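# Close the white door from inside until it latches

## Task

Working from inside the room, bring the white door fully shut so that its latch catches and keeps it closed. Disturb nothing else, release the door so both grippers are empty, and back away. The robot must stay upright and not end up leaning. When the scene has settled, for the final second both arms (hands included) and the lift must touch nothing at all, and the base must not rest against anything movable such as a part, box, cart, lid or drawer.

## Robot and tools

Robot: a LinearBot. It has a base that can drive in any direction and a column about 1.7 m tall. A carriage rides up and down the column (lift_m, 0 to 1 m) and carries two identical six-joint arms, left and right, each ending in a two-finger gripper. The arm bases sit roughly 0.57 m + lift_m above the floor, and parts of the carriage hang about 0.15 m lower. A hand reaches up to 0.78 m from its shoulder but only about 0.38 m below its arm base. A hand is about 0.16 m long and 0.1 m wide (0.14 m when open), and the wrist camera sticks out 0.11 m to one side. Parked joints 1-6 are 0, 0.05, 0.05, 1.45, 0, 0. With both arms parked the robot's footprint is about 0.85 m wide and 0.65 m long.

Cameras: carriage_camera is fixed on the carriage, faces forward and tilts about 20 degrees down. left_wrist_camera and right_wrist_camera look out past the fingertips.

Frames: the base frame has its origin on the floor below the base centre, with x forward, y left and z up, in metres. left_hand and right_hand are the points midway between each hand's finger pads, given in this frame. quat_wxyz gives hand orientation: the hand's z runs along the fingers and its y is the opening direction. The odometry frame is the base frame as it stood at the scene's start. base_odometry comes only from wheel turns, so slip counts as travel. Heading is in radians, positive to the left, from -3.142 to 3.142.

move: this performs one action. Every argument except cameras belongs to the action.
- base: a single relative command, measured from where the base last reported itself. Use translate_m (metres, forward positive, -2 to 2), strafe_m (metres, left positive, -2 to 2) or rotate_rad (radians, counter-clockwise positive, -6.3 to 6.3).
- joints: absolute targets keyed by name, and any subset may be given. lift_m is 0 to 1 m. For each arm (left_/right_): joint1_rad -2.617 to 3.054 (turns the arm about vertical, 0 forward, positive left); joint2_rad 0 to 3.141 (shoulder, 0 back-level, 1.57 upright, 3.14 forward-level); joint3_rad 0 to 3.141 (elbow, 0 folded, 3.14 straight); joint4_rad -1.57 to 1.57 (wrist pitch, positive lifts fingertips); joint5_rad -1.57 to 1.57 (wrist yaw, positive swings fingertips RIGHT); joint6_rad -2.094 to 2.094 (roll about the fingers); gripper_m 0 to 0.093 (the gap between pads in metres). A joint you leave out may still be pushing toward an earlier target.
- speeds: top-speed caps for this action only. translate_m and strafe_m take 0.02-0.5 m/s, rotate_rad 0.05-1.57 rad/s, lift_m 0.08-0.25 m/s. If omitted, each motion runs at the maximum.
- min_time_s: 0.1 to 8 s. Each arm and gripper motion takes at least this long, which gives smoother, straighter paths.
- cameras: a list chosen from carriage_camera, left_wrist_camera, right_wrist_camera, all. Leaving it out or sending ["all"] returns every camera, and [] returns none.
An action lasts at most 15 s, and a base drive gives up after 14 s. A value out of range is refused, and then the remaining move, wait and finished_scene calls in the same reply are skipped. An unknown key makes that one call invalid, but later calls still run. A move with no action just reports the state and images.

wait: seconds from 0 to 10. The robot keeps its current commands while the scene runs on. cameras works as in move.
zoom_image: camera plus region [x0, y0, x1, y1] in pixels, with (0,0) at the top left and at most 504x504. It only works on a camera included in the latest images.
read_manual: section "licences" returns the URDF licence texts. It does not move the robot.
finished_scene: scene = the current scene's number. This closes the scene for good.

Results: the pictures line lists image order. The move line reads "done", or else the worst status. base_status and joint_status can be done, off_target (resting away from target, may still push), contact_stop or time_out (the old target is dropped and the robot holds where it stopped), not_followed (a self-collision check held back that arm's targets), or limit_stop_at_motor_heat. on_its_own lists things the robot did without being told; "held at" there is a target, not a reading. motor_effort is % of maximum with the peak in brackets. drive_wheels shows the busiest wheel, and its sign does not matter. If lift effort keeps falling as the lift lowers, a hand is resting on something. Joint torques for joints 1-3 wrap at ±28 N m. The Motor temperatures line gives one block per arm. MOTOR HOT appears at 75 °C. At 100 °C that arm goes limp for 30-60 s (OVER-TEMPERATURE FAULT). Park an arm to cool it, and avoid holding it stretched out or pressing against something.

Cautions: the arms have no contact stop. A blocked arm keeps pressing and snaps to its target once released. A drive can bend an arm and still report done. Hand readings are often higher than the true hand, especially at long reach, and arm moves can stray a few cm without min_time_s. The robot can tip over with a high carriage, outstretched arms, while pushing or pulling, or on sudden stops, and only images reveal a lean. Never back under a table edge. If a drive gets stuck, driving about 0.2 m back the way you came usually frees it. Keep the arms from striking or squeezing each other. To untangle withheld arms, first send one arm its current readings with joint1 turned away, then do the other in a later action. Push the door steadily rather than slamming it, and let go of it cleanly. Open the gripper well above its reading to release. Before finishing, retract the arms and lift so they touch nothing, and move the base off anything movable.

Each tool is called after "Call:" by a JSON object that holds its "name" and its "arguments", one argument or row to a line.

## Session

Call:
{"name": "move", "arguments": {

}}

Scene clock: 0.00 s.
Joint torques (N m): no reading
Motor temperatures (°C): left_arm=[31 34 39 31 28 30 27] | right_arm=[32 35 36 31 30 29 31]
base_odometry: x=+0.000 y=+0.000 heading=+0.000
base_status: not commanded
joint_positions: lift_m=+0.300 left_joint1_rad=-0.003 left_joint2_rad=+0.052 left_joint3_rad=+0.038 left_joint4_rad=+1.430 left_joint5_rad=-0.033 left_joint6_rad=+0.031 left_gripper_m=+0.09396 right_joint1_rad=+0.000 right_joint2_rad=+0.035 right_joint3_rad=+0.040 right_joint4_rad=+1.434 right_joint5_rad=-0.028 right_joint6_rad=-0.032 right_gripper_m=+0.09396
joint_status: not commanded
motor_effort: lift_m=+18 drive_wheels=+1
left_hand: x=+0.2549 y=+0.3027 z=+1.3074 quat_wxyz=(+0.997, -0.015, +0.077, +0.015) (m; base frame)
right_hand: x=+0.2482 y=-0.2924 z=+1.3082 quat_wxyz=(+0.998, -0.015, +0.065, -0.015) (m; base frame)
pictures: carriage_camera, left_wrist_camera, right_wrist_camera
Images, in order (width x height): carriage_camera 672x504, left_wrist_camera 672x504, right_wrist_camera 672x504.

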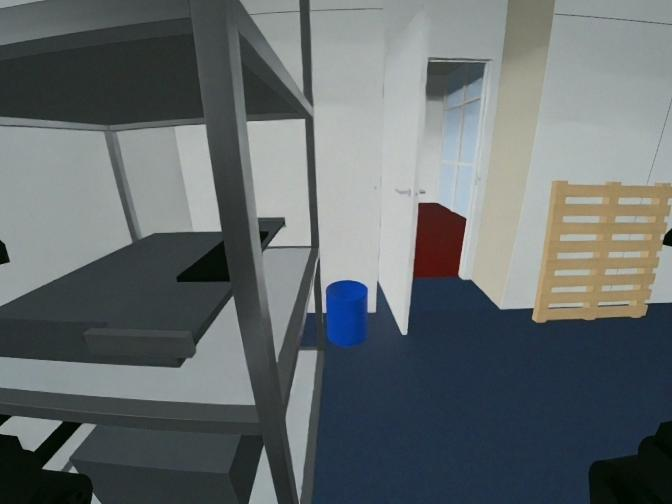

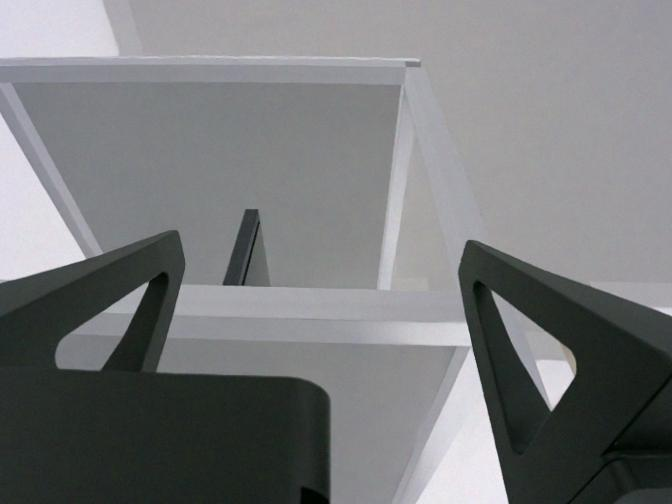

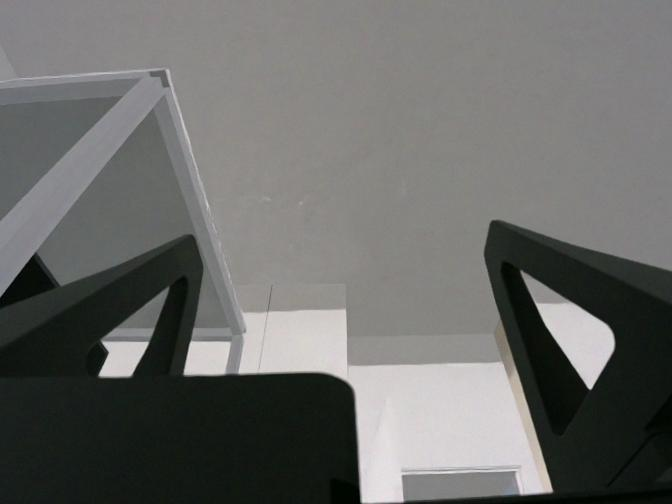

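Call:
{"name": "move", "arguments": {
  "base": {"strafe_m":-0.65},
  "joints": {"lift_m":0.0},
  "speeds": {"strafe_m":0.3},
  "cameras": ["carriage_camera"]
}}

Scene clock: 40.73 s.
Joint torques (N m): left_arm=[-0.18 3.96 5.44 -0.06 0.11 0.05] | right_arm=[-0.25 3.82 6.02 -0.21 -0.05 -0.05]
Motor temperatures (°C): left_arm=[31 35 42 31 28 30 27] | right_arm=[32 37 37 31 30 29 31]
move: done
base_odometry: x=-0.001 y=-0.650 heading=-0.001
base_status: done
joint_positions: lift_m=+0.000 left_joint1_rad=-0.003 left_joint2_rad=+0.052 left_joint3_rad=+0.038 left_joint4_rad=+1.430 left_joint5_rad=-0.033 left_joint6_rad=+0.031 left_gripper_m=+0.09396 right_joint1_rad=+0.000 right_joint2_rad=+0.035 right_joint3_rad=+0.040 right_joint4_rad=+1.434 right_joint5_rad=-0.028 right_joint6_rad=-0.032 right_gripper_m=+0.09396
joint_status: all done
motor_effort: lift_m=+19(20) drive_wheels=-2(18)
left_hand: x=+0.2549 y=+0.3027 z=+1.0073 quat_wxyz=(+0.997, -0.015, +0.077, +0.015) (m; base frame)
right_hand: x=+0.2482 y=-0.2924 z=+1.0081 quat_wxyz=(+0.998, -0.015, +0.065, -0.015) (m; base frame)
pictures: carriage_camera
Images, in order (width x height): carriage_camera 672x504.

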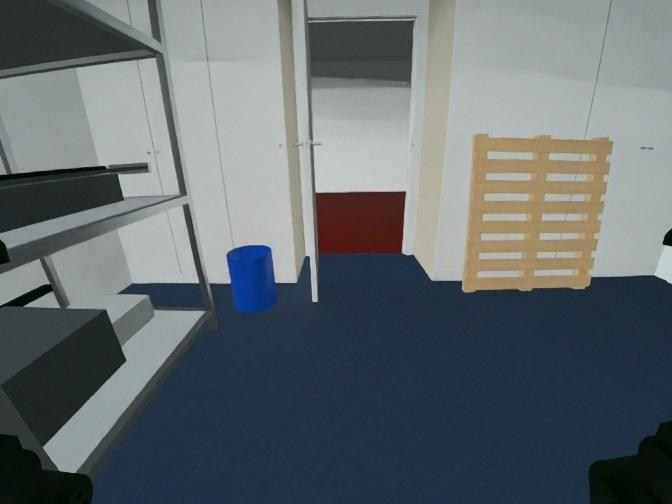

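Call:
{"name": "move", "arguments": {
  "base": {"translate_m":1.3},
  "joints": {"left_joint2_rad":2.0,"left_joint3_rad":1.1,"left_joint4_rad":0.9,"left_joint1_rad":0,"left_joint5_rad":0,"left_joint6_rad":0,"left_gripper_m":0,"right_gripper_m":0},
  "speeds": {"translate_m":0.3},
  "min_time_s": 3
}}

Call:
{"name": "move", "arguments": {
  "base": {"strafe_m":-0.3},
  "speeds": {"strafe_m":0.15},
  "cameras": ["carriage_camera"]
}}

Scene clock: 78.10 s.
Joint torques (N m): left_arm=[0.06 -10.21 8.14 1.89 0.26 -0.09] | right_arm=[-0.12 3.88 5.97 -0.21 -0.07 -0.05]
Motor temperatures (°C): left_arm=[31 36 43 32 28 30 27] | right_arm=[32 37 37 30 30 29 31]
move: done
base_odometry: x=+1.299 y=-0.652 heading=-0.001
base_status: done
joint_positions: lift_m=+0.000 left_joint1_rad=-0.003 left_joint2_rad=+1.990 left_joint3_rad=+1.074 left_joint4_rad=+0.905 left_joint5_rad=-0.015 left_joint6_rad=+0.012 left_gripper_m=+0.00060 right_joint1_rad=+0.000 right_joint2_rad=+0.035 right_joint3_rad=+0.040 right_joint4_rad=+1.434 right_joint5_rad=-0.028 right_joint6_rad=-0.032 right_gripper_m=+0.00010
joint_status: all done
motor_effort: lift_m=+18(19) drive_wheels=-1(14)
left_hand: x=+0.7852 y=+0.2979 z=+0.7750 quat_wxyz=(+0.703, +0.000, +0.711, +0.009) (m; base frame)
right_hand: x=+0.2482 y=-0.2924 z=+1.0081 quat_wxyz=(+0.998, -0.015, +0.065, -0.015) (m; base frame)
pictures: carriage_camera, left_wrist_camera, right_wrist_camera
Images, in order (width x height): carriage_camera 672x504, left_wrist_camera 672x504, right_wrist_camera 672x504.

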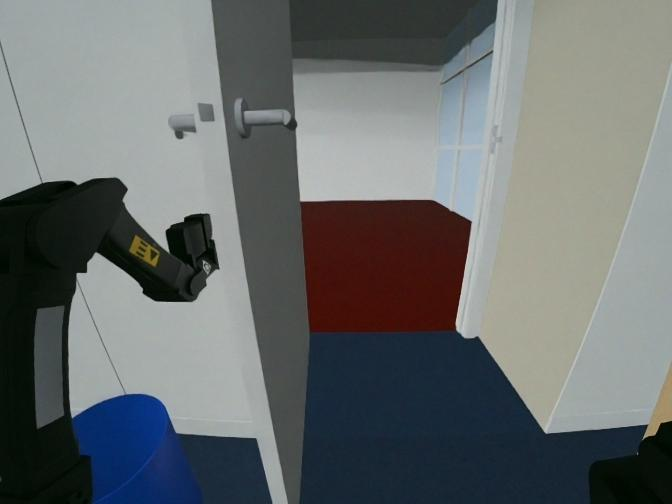

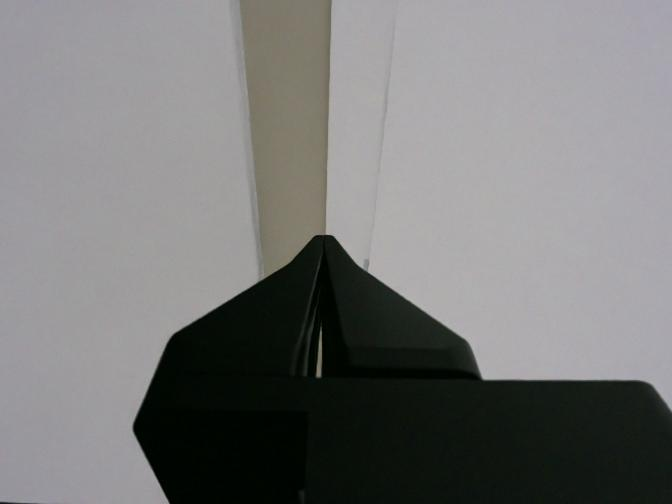

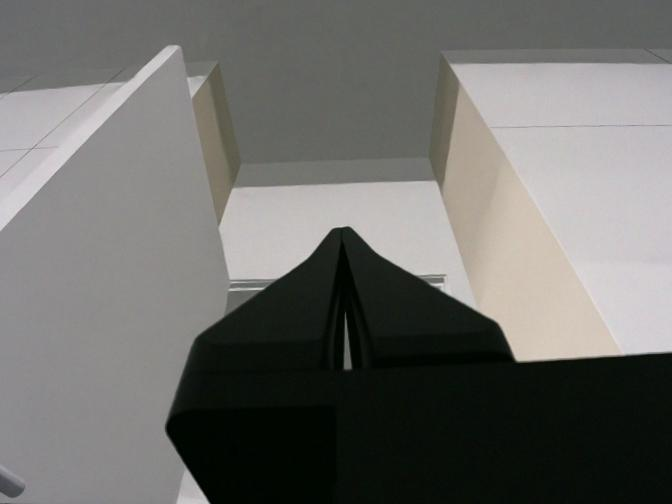

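Scene clock: 80.97 s.
Joint torques (N m): left_arm=[-0.2 -10.24 8.36 1.93 0.26 -0.01] | right_arm=[-0.18 3.85 6 -0.21 -0.05 -0.04]
Motor temperatures (°C): left_arm=[31 37 43 32 28 30 27] | right_arm=[31 37 37 30 30 29 31]
move: done
base_odometry: x=+1.299 y=-0.952 heading=-0.001
base_status: done
joint_positions: lift_m=+0.000 left_joint1_rad=+0.001 left_joint2_rad=+1.990 left_joint3_rad=+1.074 left_joint4_rad=+0.904 left_joint5_rad=-0.014 left_joint6_rad=+0.007 left_gripper_m=+0.00059 right_joint1_rad=+0.000 right_joint2_rad=+0.035 right_joint3_rad=+0.040 right_joint4_rad=+1.434 right_joint5_rad=-0.028 right_joint6_rad=-0.032 right_gripper_m=+0.00010
joint_status: not commanded
motor_effort: lift_m=+18(19) drive_wheels=-1(12)
left_hand: x=+0.7852 y=+0.3002 z=+0.7747 quat_wxyz=(+0.703, -0.003, +0.711, +0.008) (m; base frame)
right_hand: x=+0.2482 y=-0.2924 z=+1.0081 quat_wxyz=(+0.998, -0.015, +0.065, -0.015) (m; base frame)
pictures: carriage_camera
Images, in order (width x height): carriage_camera 672x504.

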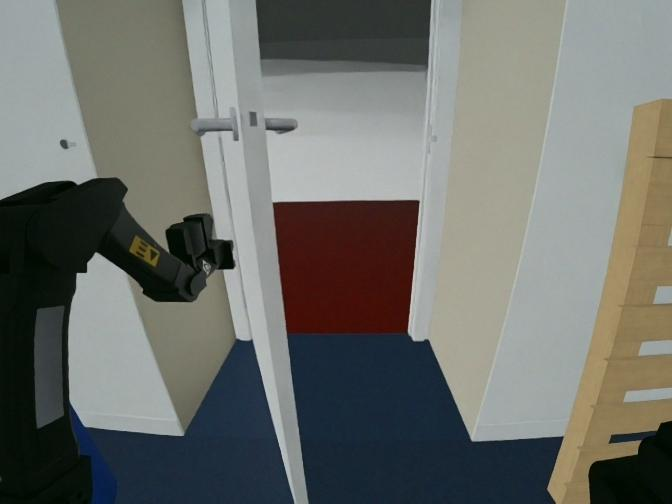

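Call:
{"name": "move", "arguments": {
  "base": {"translate_m":0.15},
  "joints": {"left_joint1_rad":-0.25},
  "speeds": {"translate_m":0.1},
  "min_time_s": 2.5,
  "cameras": ["carriage_camera"]
}}

Call:
{"name": "move", "arguments": {
  "joints": {"left_joint1_rad":-0.6},
  "min_time_s": 3,
  "cameras": ["carriage_camera"]
}}

Scene clock: 95.87 s.
Joint torques (N m): left_arm=[-0.59 -10.29 8.44 1.96 0.27 0.01] | right_arm=[-0.08 3.89 6 -0.2 -0.07 -0.03]
Motor temperatures (°C): left_arm=[31 41 44 34 28 30 27] | right_arm=[31 37 37 30 30 29 31]
move: done
base_odometry: x=+1.449 y=-0.952 heading=-0.001
base_status: done
joint_positions: lift_m=+0.000 left_joint1_rad=-0.245 left_joint2_rad=+1.990 left_joint3_rad=+1.074 left_joint4_rad=+0.902 left_joint5_rad=-0.015 left_joint6_rad=+0.003 left_gripper_m=+0.00059 right_joint1_rad=+0.000 right_joint2_rad=+0.035 right_joint3_rad=+0.040 right_joint4_rad=+1.434 right_joint5_rad=-0.028 right_joint6_rad=-0.032 right_gripper_m=+0.00010
joint_status: all done
motor_effort: lift_m=+18(19) drive_wheels=-3(11)
left_hand: x=+0.7689 y=+0.1615 z=+0.7745 quat_wxyz=(+0.698, +0.083, +0.707, -0.079) (m; base frame)
right_hand: x=+0.2482 y=-0.2924 z=+1.0081 quat_wxyz=(+0.998, -0.015, +0.065, -0.015) (m; base frame)
pictures: carriage_camera
Images, in order (width x height): carriage_camera 672x504.

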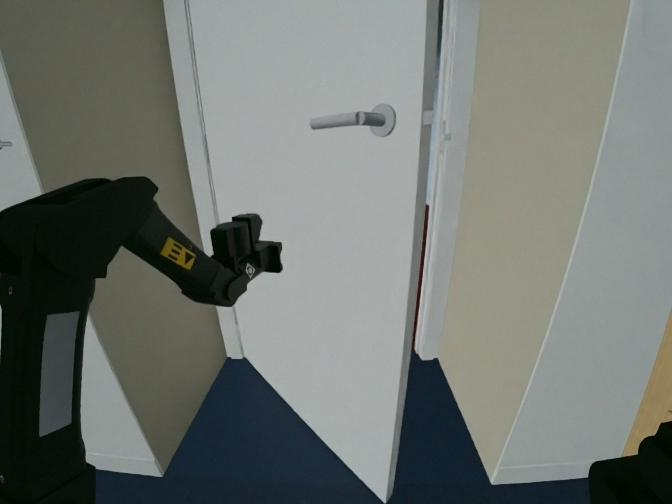

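Scene clock: 99.17 s.
Joint torques (N m): left_arm=[-0.75 -10.29 8.25 1.93 0.32 0.01] | right_arm=[-0.09 3.88 5.91 -0.19 -0.05 -0.05]
Motor temperatures (°C): left_arm=[31 41 44 34 28 30 27] | right_arm=[31 37 37 30 30 29 31]
move: done
base_odometry: x=+1.449 y=-0.952 heading=-0.001
base_status: not commanded
joint_positions: lift_m=+0.000 left_joint1_rad=-0.592 left_joint2_rad=+1.990 left_joint3_rad=+1.074 left_joint4_rad=+0.902 left_joint5_rad=-0.019 left_joint6_rad=+0.003 left_gripper_m=+0.00059 right_joint1_rad=+0.000 right_joint2_rad=+0.035 right_joint3_rad=+0.040 right_joint4_rad=+1.434 right_joint5_rad=-0.028 right_joint6_rad=-0.032 right_gripper_m=+0.00010
joint_status: all done
motor_effort: lift_m=+18(19) drive_wheels=+0(4)
left_hand: x=+0.6902 y=-0.0181 z=+0.7745 quat_wxyz=(+0.674, +0.202, +0.682, -0.197) (m; base frame)
right_hand: x=+0.2482 y=-0.2924 z=+1.0081 quat_wxyz=(+0.998, -0.015, +0.065, -0.015) (m; base frame)
pictures: carriage_camera
Images, in order (width x height): carriage_camera 672x504.

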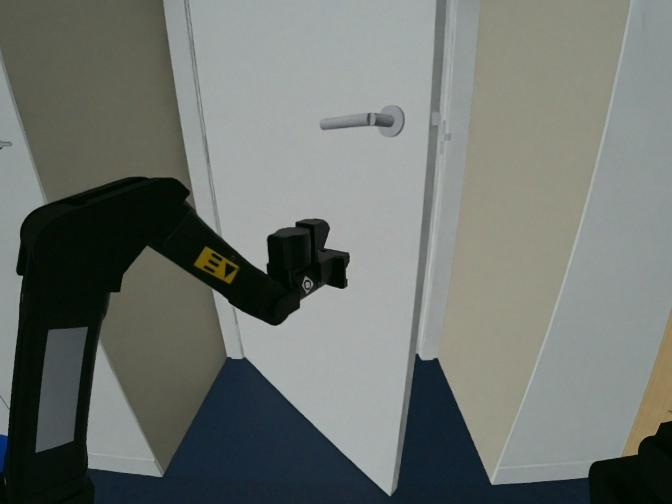

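Call:
{"name": "move", "arguments": {
  "base": {"translate_m":0.3},
  "speeds": {"translate_m":0.15},
  "cameras": ["carriage_camera"]
}}

Scene clock: 106.53 s.
Joint torques (N m): left_arm=[-0.35 -10.25 8.43 1.95 0.16 0] | right_arm=[-0.12 3.93 6 -0.2 -0.07 -0.02]
Motor temperatures (°C): left_arm=[31 42 44 35 28 30 27] | right_arm=[31 37 37 30 30 29 31]
move: done
base_odometry: x=+1.749 y=-0.953 heading=-0.002
base_status: done
joint_positions: lift_m=+0.000 left_joint1_rad=-0.597 left_joint2_rad=+1.990 left_joint3_rad=+1.074 left_joint4_rad=+0.902 left_joint5_rad=-0.004 left_joint6_rad=+0.003 left_gripper_m=+0.00059 right_joint1_rad=+0.000 right_joint2_rad=+0.035 right_joint3_rad=+0.040 right_joint4_rad=+1.434 right_joint5_rad=-0.028 right_joint6_rad=-0.032 right_gripper_m=+0.00010
joint_status: not commanded
motor_effort: lift_m=+18(19) drive_wheels=-1(14)
left_hand: x=+0.6870 y=-0.0229 z=+0.7743 quat_wxyz=(+0.672, +0.209, +0.680, -0.204) (m; base frame)
right_hand: x=+0.2482 y=-0.2924 z=+1.0081 quat_wxyz=(+0.998, -0.015, +0.065, -0.015) (m; base frame)
pictures: carriage_camera
Images, in order (width x height): carriage_camera 672x504.

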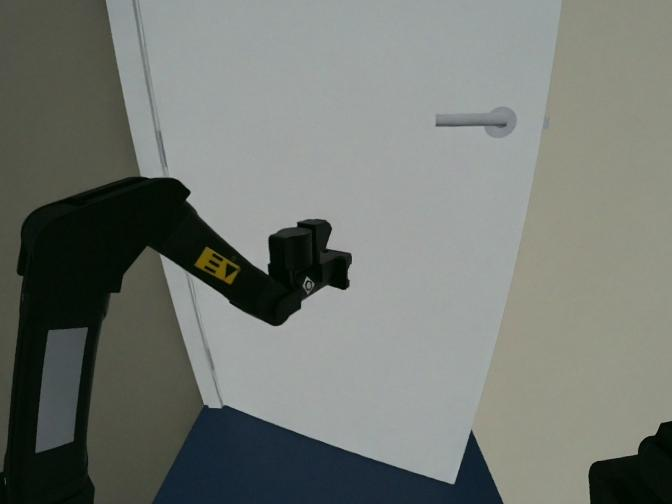

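Call:
{"name": "move", "arguments": {
  "base": {"translate_m":-0.2},
  "joints": {"right_joint1_rad":0.1,"right_joint2_rad":2.0,"right_joint3_rad":1.1,"right_joint4_rad":0.9,"right_joint5_rad":0,"right_joint6_rad":0},
  "speeds": {"translate_m":0.2},
  "min_time_s": 2.5,
  "cameras": []
}}

Call:
{"name": "move", "arguments": {
  "base": {"strafe_m":0.025},
  "joints": {"left_joint1_rad":0,"left_joint2_rad":0.05,"left_joint3_rad":0.05,"left_joint4_rad":1.45},
  "min_time_s": 2.5,
  "cameras": ["carriage_camera"]
}}

Scene clock: 117.37 s.
Joint torques (N m): left_arm=[-0.2 -10.24 8.23 1.96 0.15 0.01] | right_arm=[0.4 -9.24 9.21 2.17 0.06 0.05]
Motor temperatures (°C): left_arm=[31 44 45 36 28 30 28] | right_arm=[31 37 38 30 30 29 31]
move: done
base_odometry: x=+1.549 y=-0.953 heading=-0.002
base_status: done
joint_positions: lift_m=+0.000 left_joint1_rad=-0.598 left_joint2_rad=+1.990 left_joint3_rad=+1.075 left_joint4_rad=+0.902 left_joint5_rad=-0.004 left_joint6_rad=+0.003 left_gripper_m=+0.00059 right_joint1_rad=+0.092 right_joint2_rad=+1.987 right_joint3_rad=+1.075 right_joint4_rad=+0.907 right_joint5_rad=-0.013 right_joint6_rad=-0.009 right_gripper_m=+0.00010
joint_status: all done
motor_effort: lift_m=+18(19) drive_wheels=+2(10)
left_hand: x=+0.6867 y=-0.0235 z=+0.7745 quat_wxyz=(+0.672, +0.209, +0.680, -0.205) (m; base frame)
right_hand: x=+0.7825 y=-0.2425 z=+0.7773 quat_wxyz=(+0.704, -0.040, +0.708, +0.034) (m; base frame)
pictures: none
No camera images: "cameras" was empty.

Scene clock: 120.17 s.
Joint torques (N m): left_arm=[0.35 3.03 4.53 0.07 0.15 0.01] | right_arm=[0.12 -9.2 9.25 2.16 0.01 0.03]
Motor temperatures (°C): left_arm=[31 43 45 36 28 30 28] | right_arm=[31 38 38 31 30 29 31]
move: done
base_odometry: x=+1.549 y=-0.928 heading=-0.002
base_status: done
joint_positions: lift_m=+0.000 left_joint1_rad=-0.006 left_joint2_rad=+0.058 left_joint3_rad=+0.057 left_joint4_rad=+1.434 left_joint5_rad=-0.004 left_joint6_rad=+0.003 left_gripper_m=+0.00059 right_joint1_rad=+0.098 right_joint2_rad=+1.987 right_joint3_rad=+1.075 right_joint4_rad=+0.907 right_joint5_rad=-0.009 right_joint6_rad=-0.007 right_gripper_m=+0.00010
joint_status: all done
motor_effort: lift_m=+18(19) drive_wheels=+0(8)
left_hand: x=+0.2504 y=+0.2976 z=+1.0126 quat_wxyz=(+0.998, -0.002, +0.069, -0.001) (m; base frame)
right_hand: x=+0.7822 y=-0.2399 z=+0.7773 quat_wxyz=(+0.704, -0.040, +0.708, +0.035) (m; base frame)
pictures: carriage_camera
Images, in order (width x height): carriage_camera 672x504.

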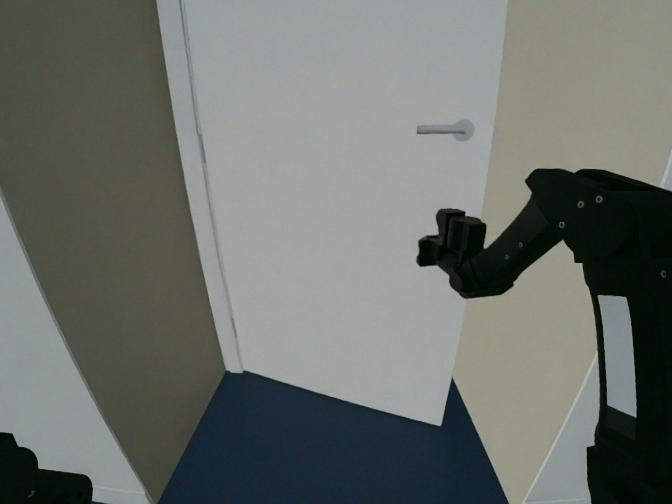

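Call:
{"name": "move", "arguments": {
  "base": {"translate_m":0.35},
  "speeds": {"translate_m":0.15},
  "cameras": ["carriage_camera"]
}}

Scene clock: 126.53 s.
Joint torques (N m): left_arm=[0.42 3.12 4.86 0.02 0.15 -0.01] | right_arm=[-1.02 2.51 24.51 2.06 0.36 0.04]
Motor temperatures (°C): left_arm=[31 42 44 35 28 30 28] | right_arm=[31 40 40 32 30 29 31]
move: done
base_odometry: x=+1.899 y=-0.928 heading=-0.003
base_status: done
joint_positions: lift_m=+0.000 left_joint1_rad=-0.006 left_joint2_rad=+0.057 left_joint3_rad=+0.055 left_joint4_rad=+1.443 left_joint5_rad=-0.004 left_joint6_rad=+0.003 left_gripper_m=+0.00059 right_joint1_rad=+0.110 right_joint2_rad=+1.866 right_joint3_rad=+0.913 right_joint4_rad=+0.917 right_joint5_rad=-0.047 right_joint6_rad=-0.006 right_gripper_m=+0.00008
joint_status: not commanded
motor_effort: lift_m=+18(19) drive_wheels=+27(27)
left_hand: x=+0.2485 y=+0.2976 z=+1.0124 quat_wxyz=(+0.998, -0.002, +0.065, -0.001) (m; base frame)
right_hand: x=+0.7443 y=-0.2307 z=+0.7727 quat_wxyz=(+0.692, -0.058, +0.718, +0.053) (m; base frame)
pictures: carriage_camera
Images, in order (width x height): carriage_camera 672x504.

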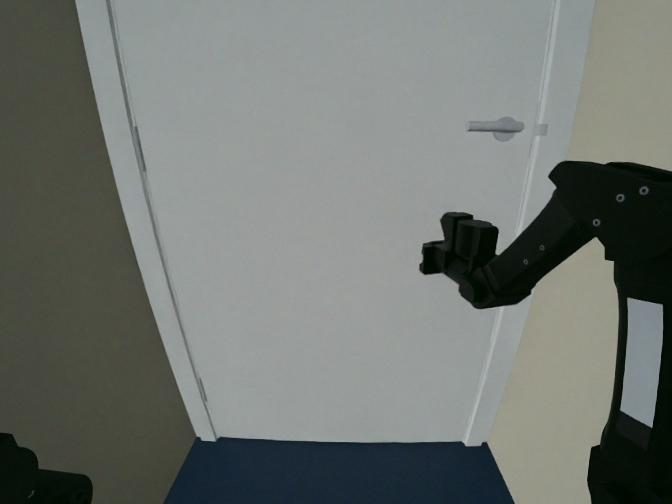

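Call:
{"name": "zoom_image", "arguments": {
  "camera": "carriage_camera",
  "region": [440, 60, 620, 195]
}}

Scaled by 2.800 from the camera's 672x504 image, which has a finer 960x720 frame.

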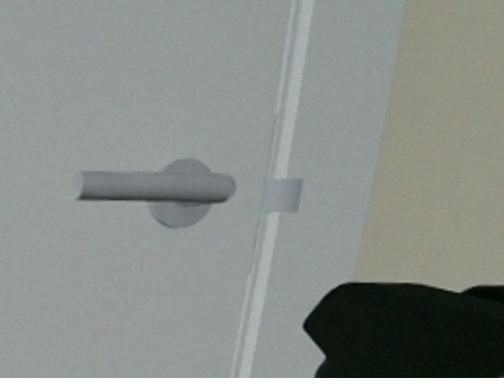

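Gap remains maybe at the latch; push a little more.

Call:
{"name": "move", "arguments": {
  "base": {"translate_m":0.05},
  "speeds": {"translate_m":0.08},
  "cameras": ["carriage_camera"]
}}

Call:
{"name": "zoom_image", "arguments": {
  "camera": "carriage_camera",
  "region": [440, 60, 620, 195]
}}

Scene clock: 138.47 s.
Joint torques (N m): left_arm=[0.14 3.33 5.19 -0.11 0.1 0.06] | right_arm=[1.77 5.74 -26.74 1.58 2.04 0.03]
Motor temperatures (°C): left_arm=[31 39 44 34 28 30 28] | right_arm=[31 38 53 34 30 29 31]
move: contact_stop
base_odometry: x=+1.920 y=-0.928 heading=-0.007
base_status: translate_m contact_stop (by the wheels' count: +0.021 of +0.050)
joint_positions: lift_m=+0.000 left_joint1_rad=-0.004 left_joint2_rad=+0.056 left_joint3_rad=+0.052 left_joint4_rad=+1.446 left_joint5_rad=-0.002 left_joint6_rad=+0.003 left_gripper_m=+0.00059 right_joint1_rad=+0.079 right_joint2_rad=+1.835 right_joint3_rad=+0.850 right_joint4_rad=+0.959 right_joint5_rad=-0.225 right_joint6_rad=-0.006 right_gripper_m=+0.00008
joint_status: not commanded
motor_effort: lift_m=+17(18) drive_wheels=+25(56)
left_hand: x=+0.2485 y=+0.2974 z=+1.0118 quat_wxyz=(+0.998, -0.001, +0.065, +0.000) (m; base frame)
right_hand: x=+0.7264 y=-0.2182 z=+0.7716 quat_wxyz=(+0.690, -0.109, +0.708, +0.106) (m; base frame)
pictures: carriage_camera
Images, in order (width x height): carriage_camera 672x504.

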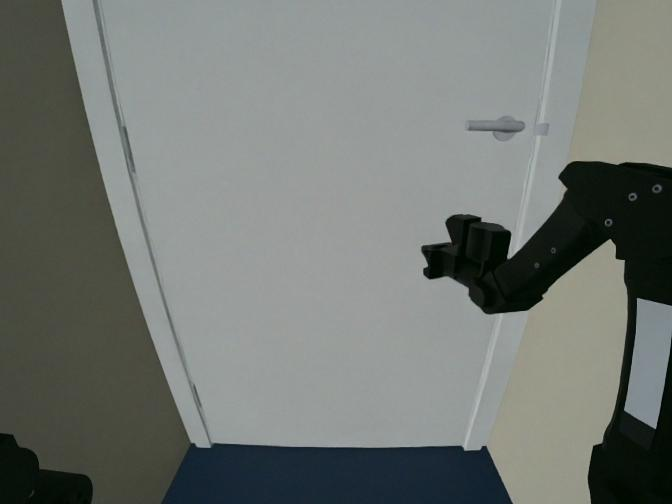

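Scaled by 2.800 from the camera's 672x504 image, which has a finer 960x720 frame.

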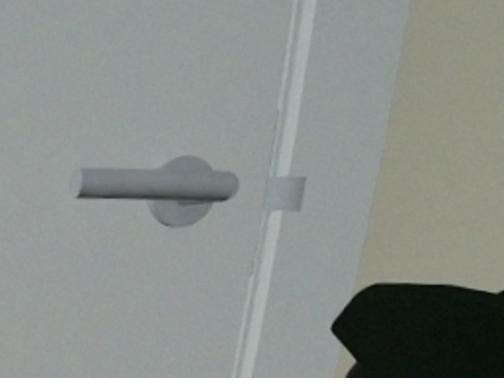

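Call:
{"name": "move", "arguments": {
  "base": {"translate_m":-0.25},
  "speeds": {"translate_m":0.15},
  "cameras": ["carriage_camera"]
}}

Call:
{"name": "zoom_image", "arguments": {
  "camera": "carriage_camera",
  "region": [400, 60, 580, 195]
}}

Scene clock: 144.67 s.
Joint torques (N m): left_arm=[0.18 3.23 5 -0.05 0.12 -0.01] | right_arm=[-0.27 -9.39 9.07 2.15 0.04 0.03]
Motor temperatures (°C): left_arm=[31 39 44 33 28 30 28] | right_arm=[31 39 60 34 31 29 31]
move: done
base_odometry: x=+1.670 y=-0.926 heading=-0.008
base_status: done
joint_positions: lift_m=+0.000 left_joint1_rad=-0.004 left_joint2_rad=+0.056 left_joint3_rad=+0.051 left_joint4_rad=+1.446 left_joint5_rad=-0.002 left_joint6_rad=+0.003 left_gripper_m=+0.00059 right_joint1_rad=+0.101 right_joint2_rad=+1.986 right_joint3_rad=+1.077 right_joint4_rad=+0.907 right_joint5_rad=-0.013 right_joint6_rad=-0.006 right_gripper_m=+0.00008
joint_status: not commanded
motor_effort: lift_m=+17(18) drive_wheels=-3(19)
left_hand: x=+0.2485 y=+0.2974 z=+1.0116 quat_wxyz=(+0.998, -0.001, +0.065, +0.000) (m; base frame)
right_hand: x=+0.7823 y=-0.2378 z=+0.7788 quat_wxyz=(+0.705, -0.042, +0.707, +0.038) (m; base frame)
pictures: carriage_camera
Images, in order (width x height): carriage_camera 672x504.

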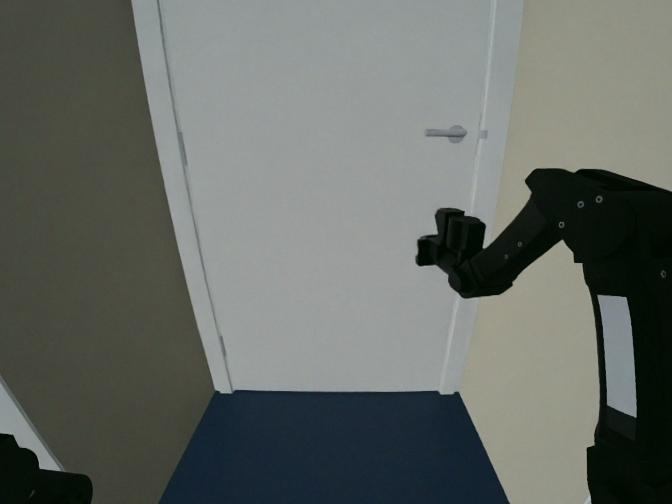

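Scaled by 2.800 from the camera's 672x504 image, which has a finer 960x720 frame.

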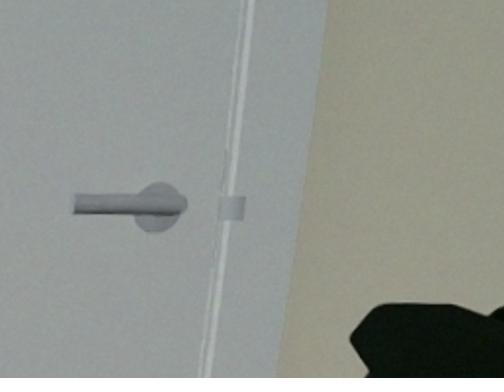

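Call:
{"name": "move", "arguments": {
  "base": {"translate_m":-0.3},
  "joints": {"right_joint1_rad":0,"right_joint2_rad":0.05,"right_joint3_rad":0.05,"right_joint4_rad":1.45},
  "min_time_s": 2.5,
  "speeds": {"translate_m":0.2},
  "cameras": ["carriage_camera"]
}}

Call:
{"name": "finished_scene", "arguments": {
  "scene": 1
}}

Scene clock: 157.43 s.
Joint torques (N m): left_arm=[0.14 3.3 5.12 -0.07 0.11 0.02] | right_arm=[-0.8 2.88 4.85 -0.02 0.03 0.03]
Motor temperatures (°C): left_arm=[31 38 43 33 28 30 28] | right_arm=[31 41 55 35 30 29 31]
move: done
base_odometry: x=+1.370 y=-0.924 heading=-0.009
base_status: done
joint_positions: lift_m=+0.000 left_joint1_rad=-0.004 left_joint2_rad=+0.056 left_joint3_rad=+0.051 left_joint4_rad=+1.446 left_joint5_rad=-0.002 left_joint6_rad=+0.003 left_gripper_m=+0.00059 right_joint1_rad=+0.008 right_joint2_rad=+0.059 right_joint3_rad=+0.058 right_joint4_rad=+1.439 right_joint5_rad=-0.011 right_joint6_rad=-0.006 right_gripper_m=+0.00008
joint_status: all done
motor_effort: lift_m=+17(18) drive_wheels=-1(15)
left_hand: x=+0.2485 y=+0.2974 z=+1.0116 quat_wxyz=(+0.998, -0.001, +0.065, +0.000) (m; base frame)
right_hand: x=+0.2492 y=-0.2950 z=+1.0134 quat_wxyz=(+0.998, -0.006, +0.066, +0.001) (m; base frame)
pictures: carriage_camera
Images, in order (width x height): carriage_camera 672x504.

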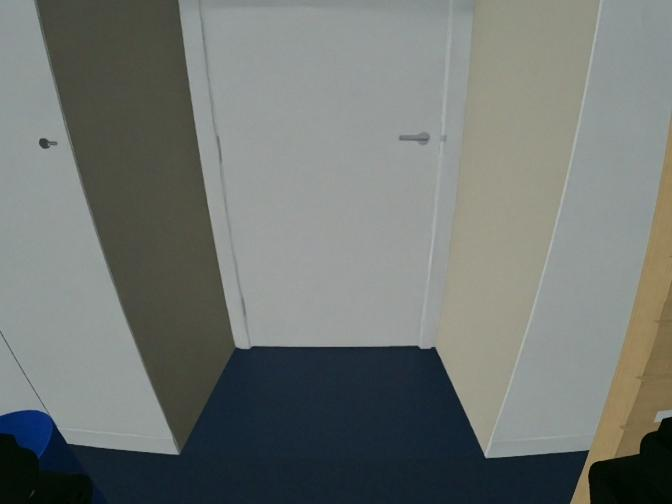

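The scene is finished: the task was done.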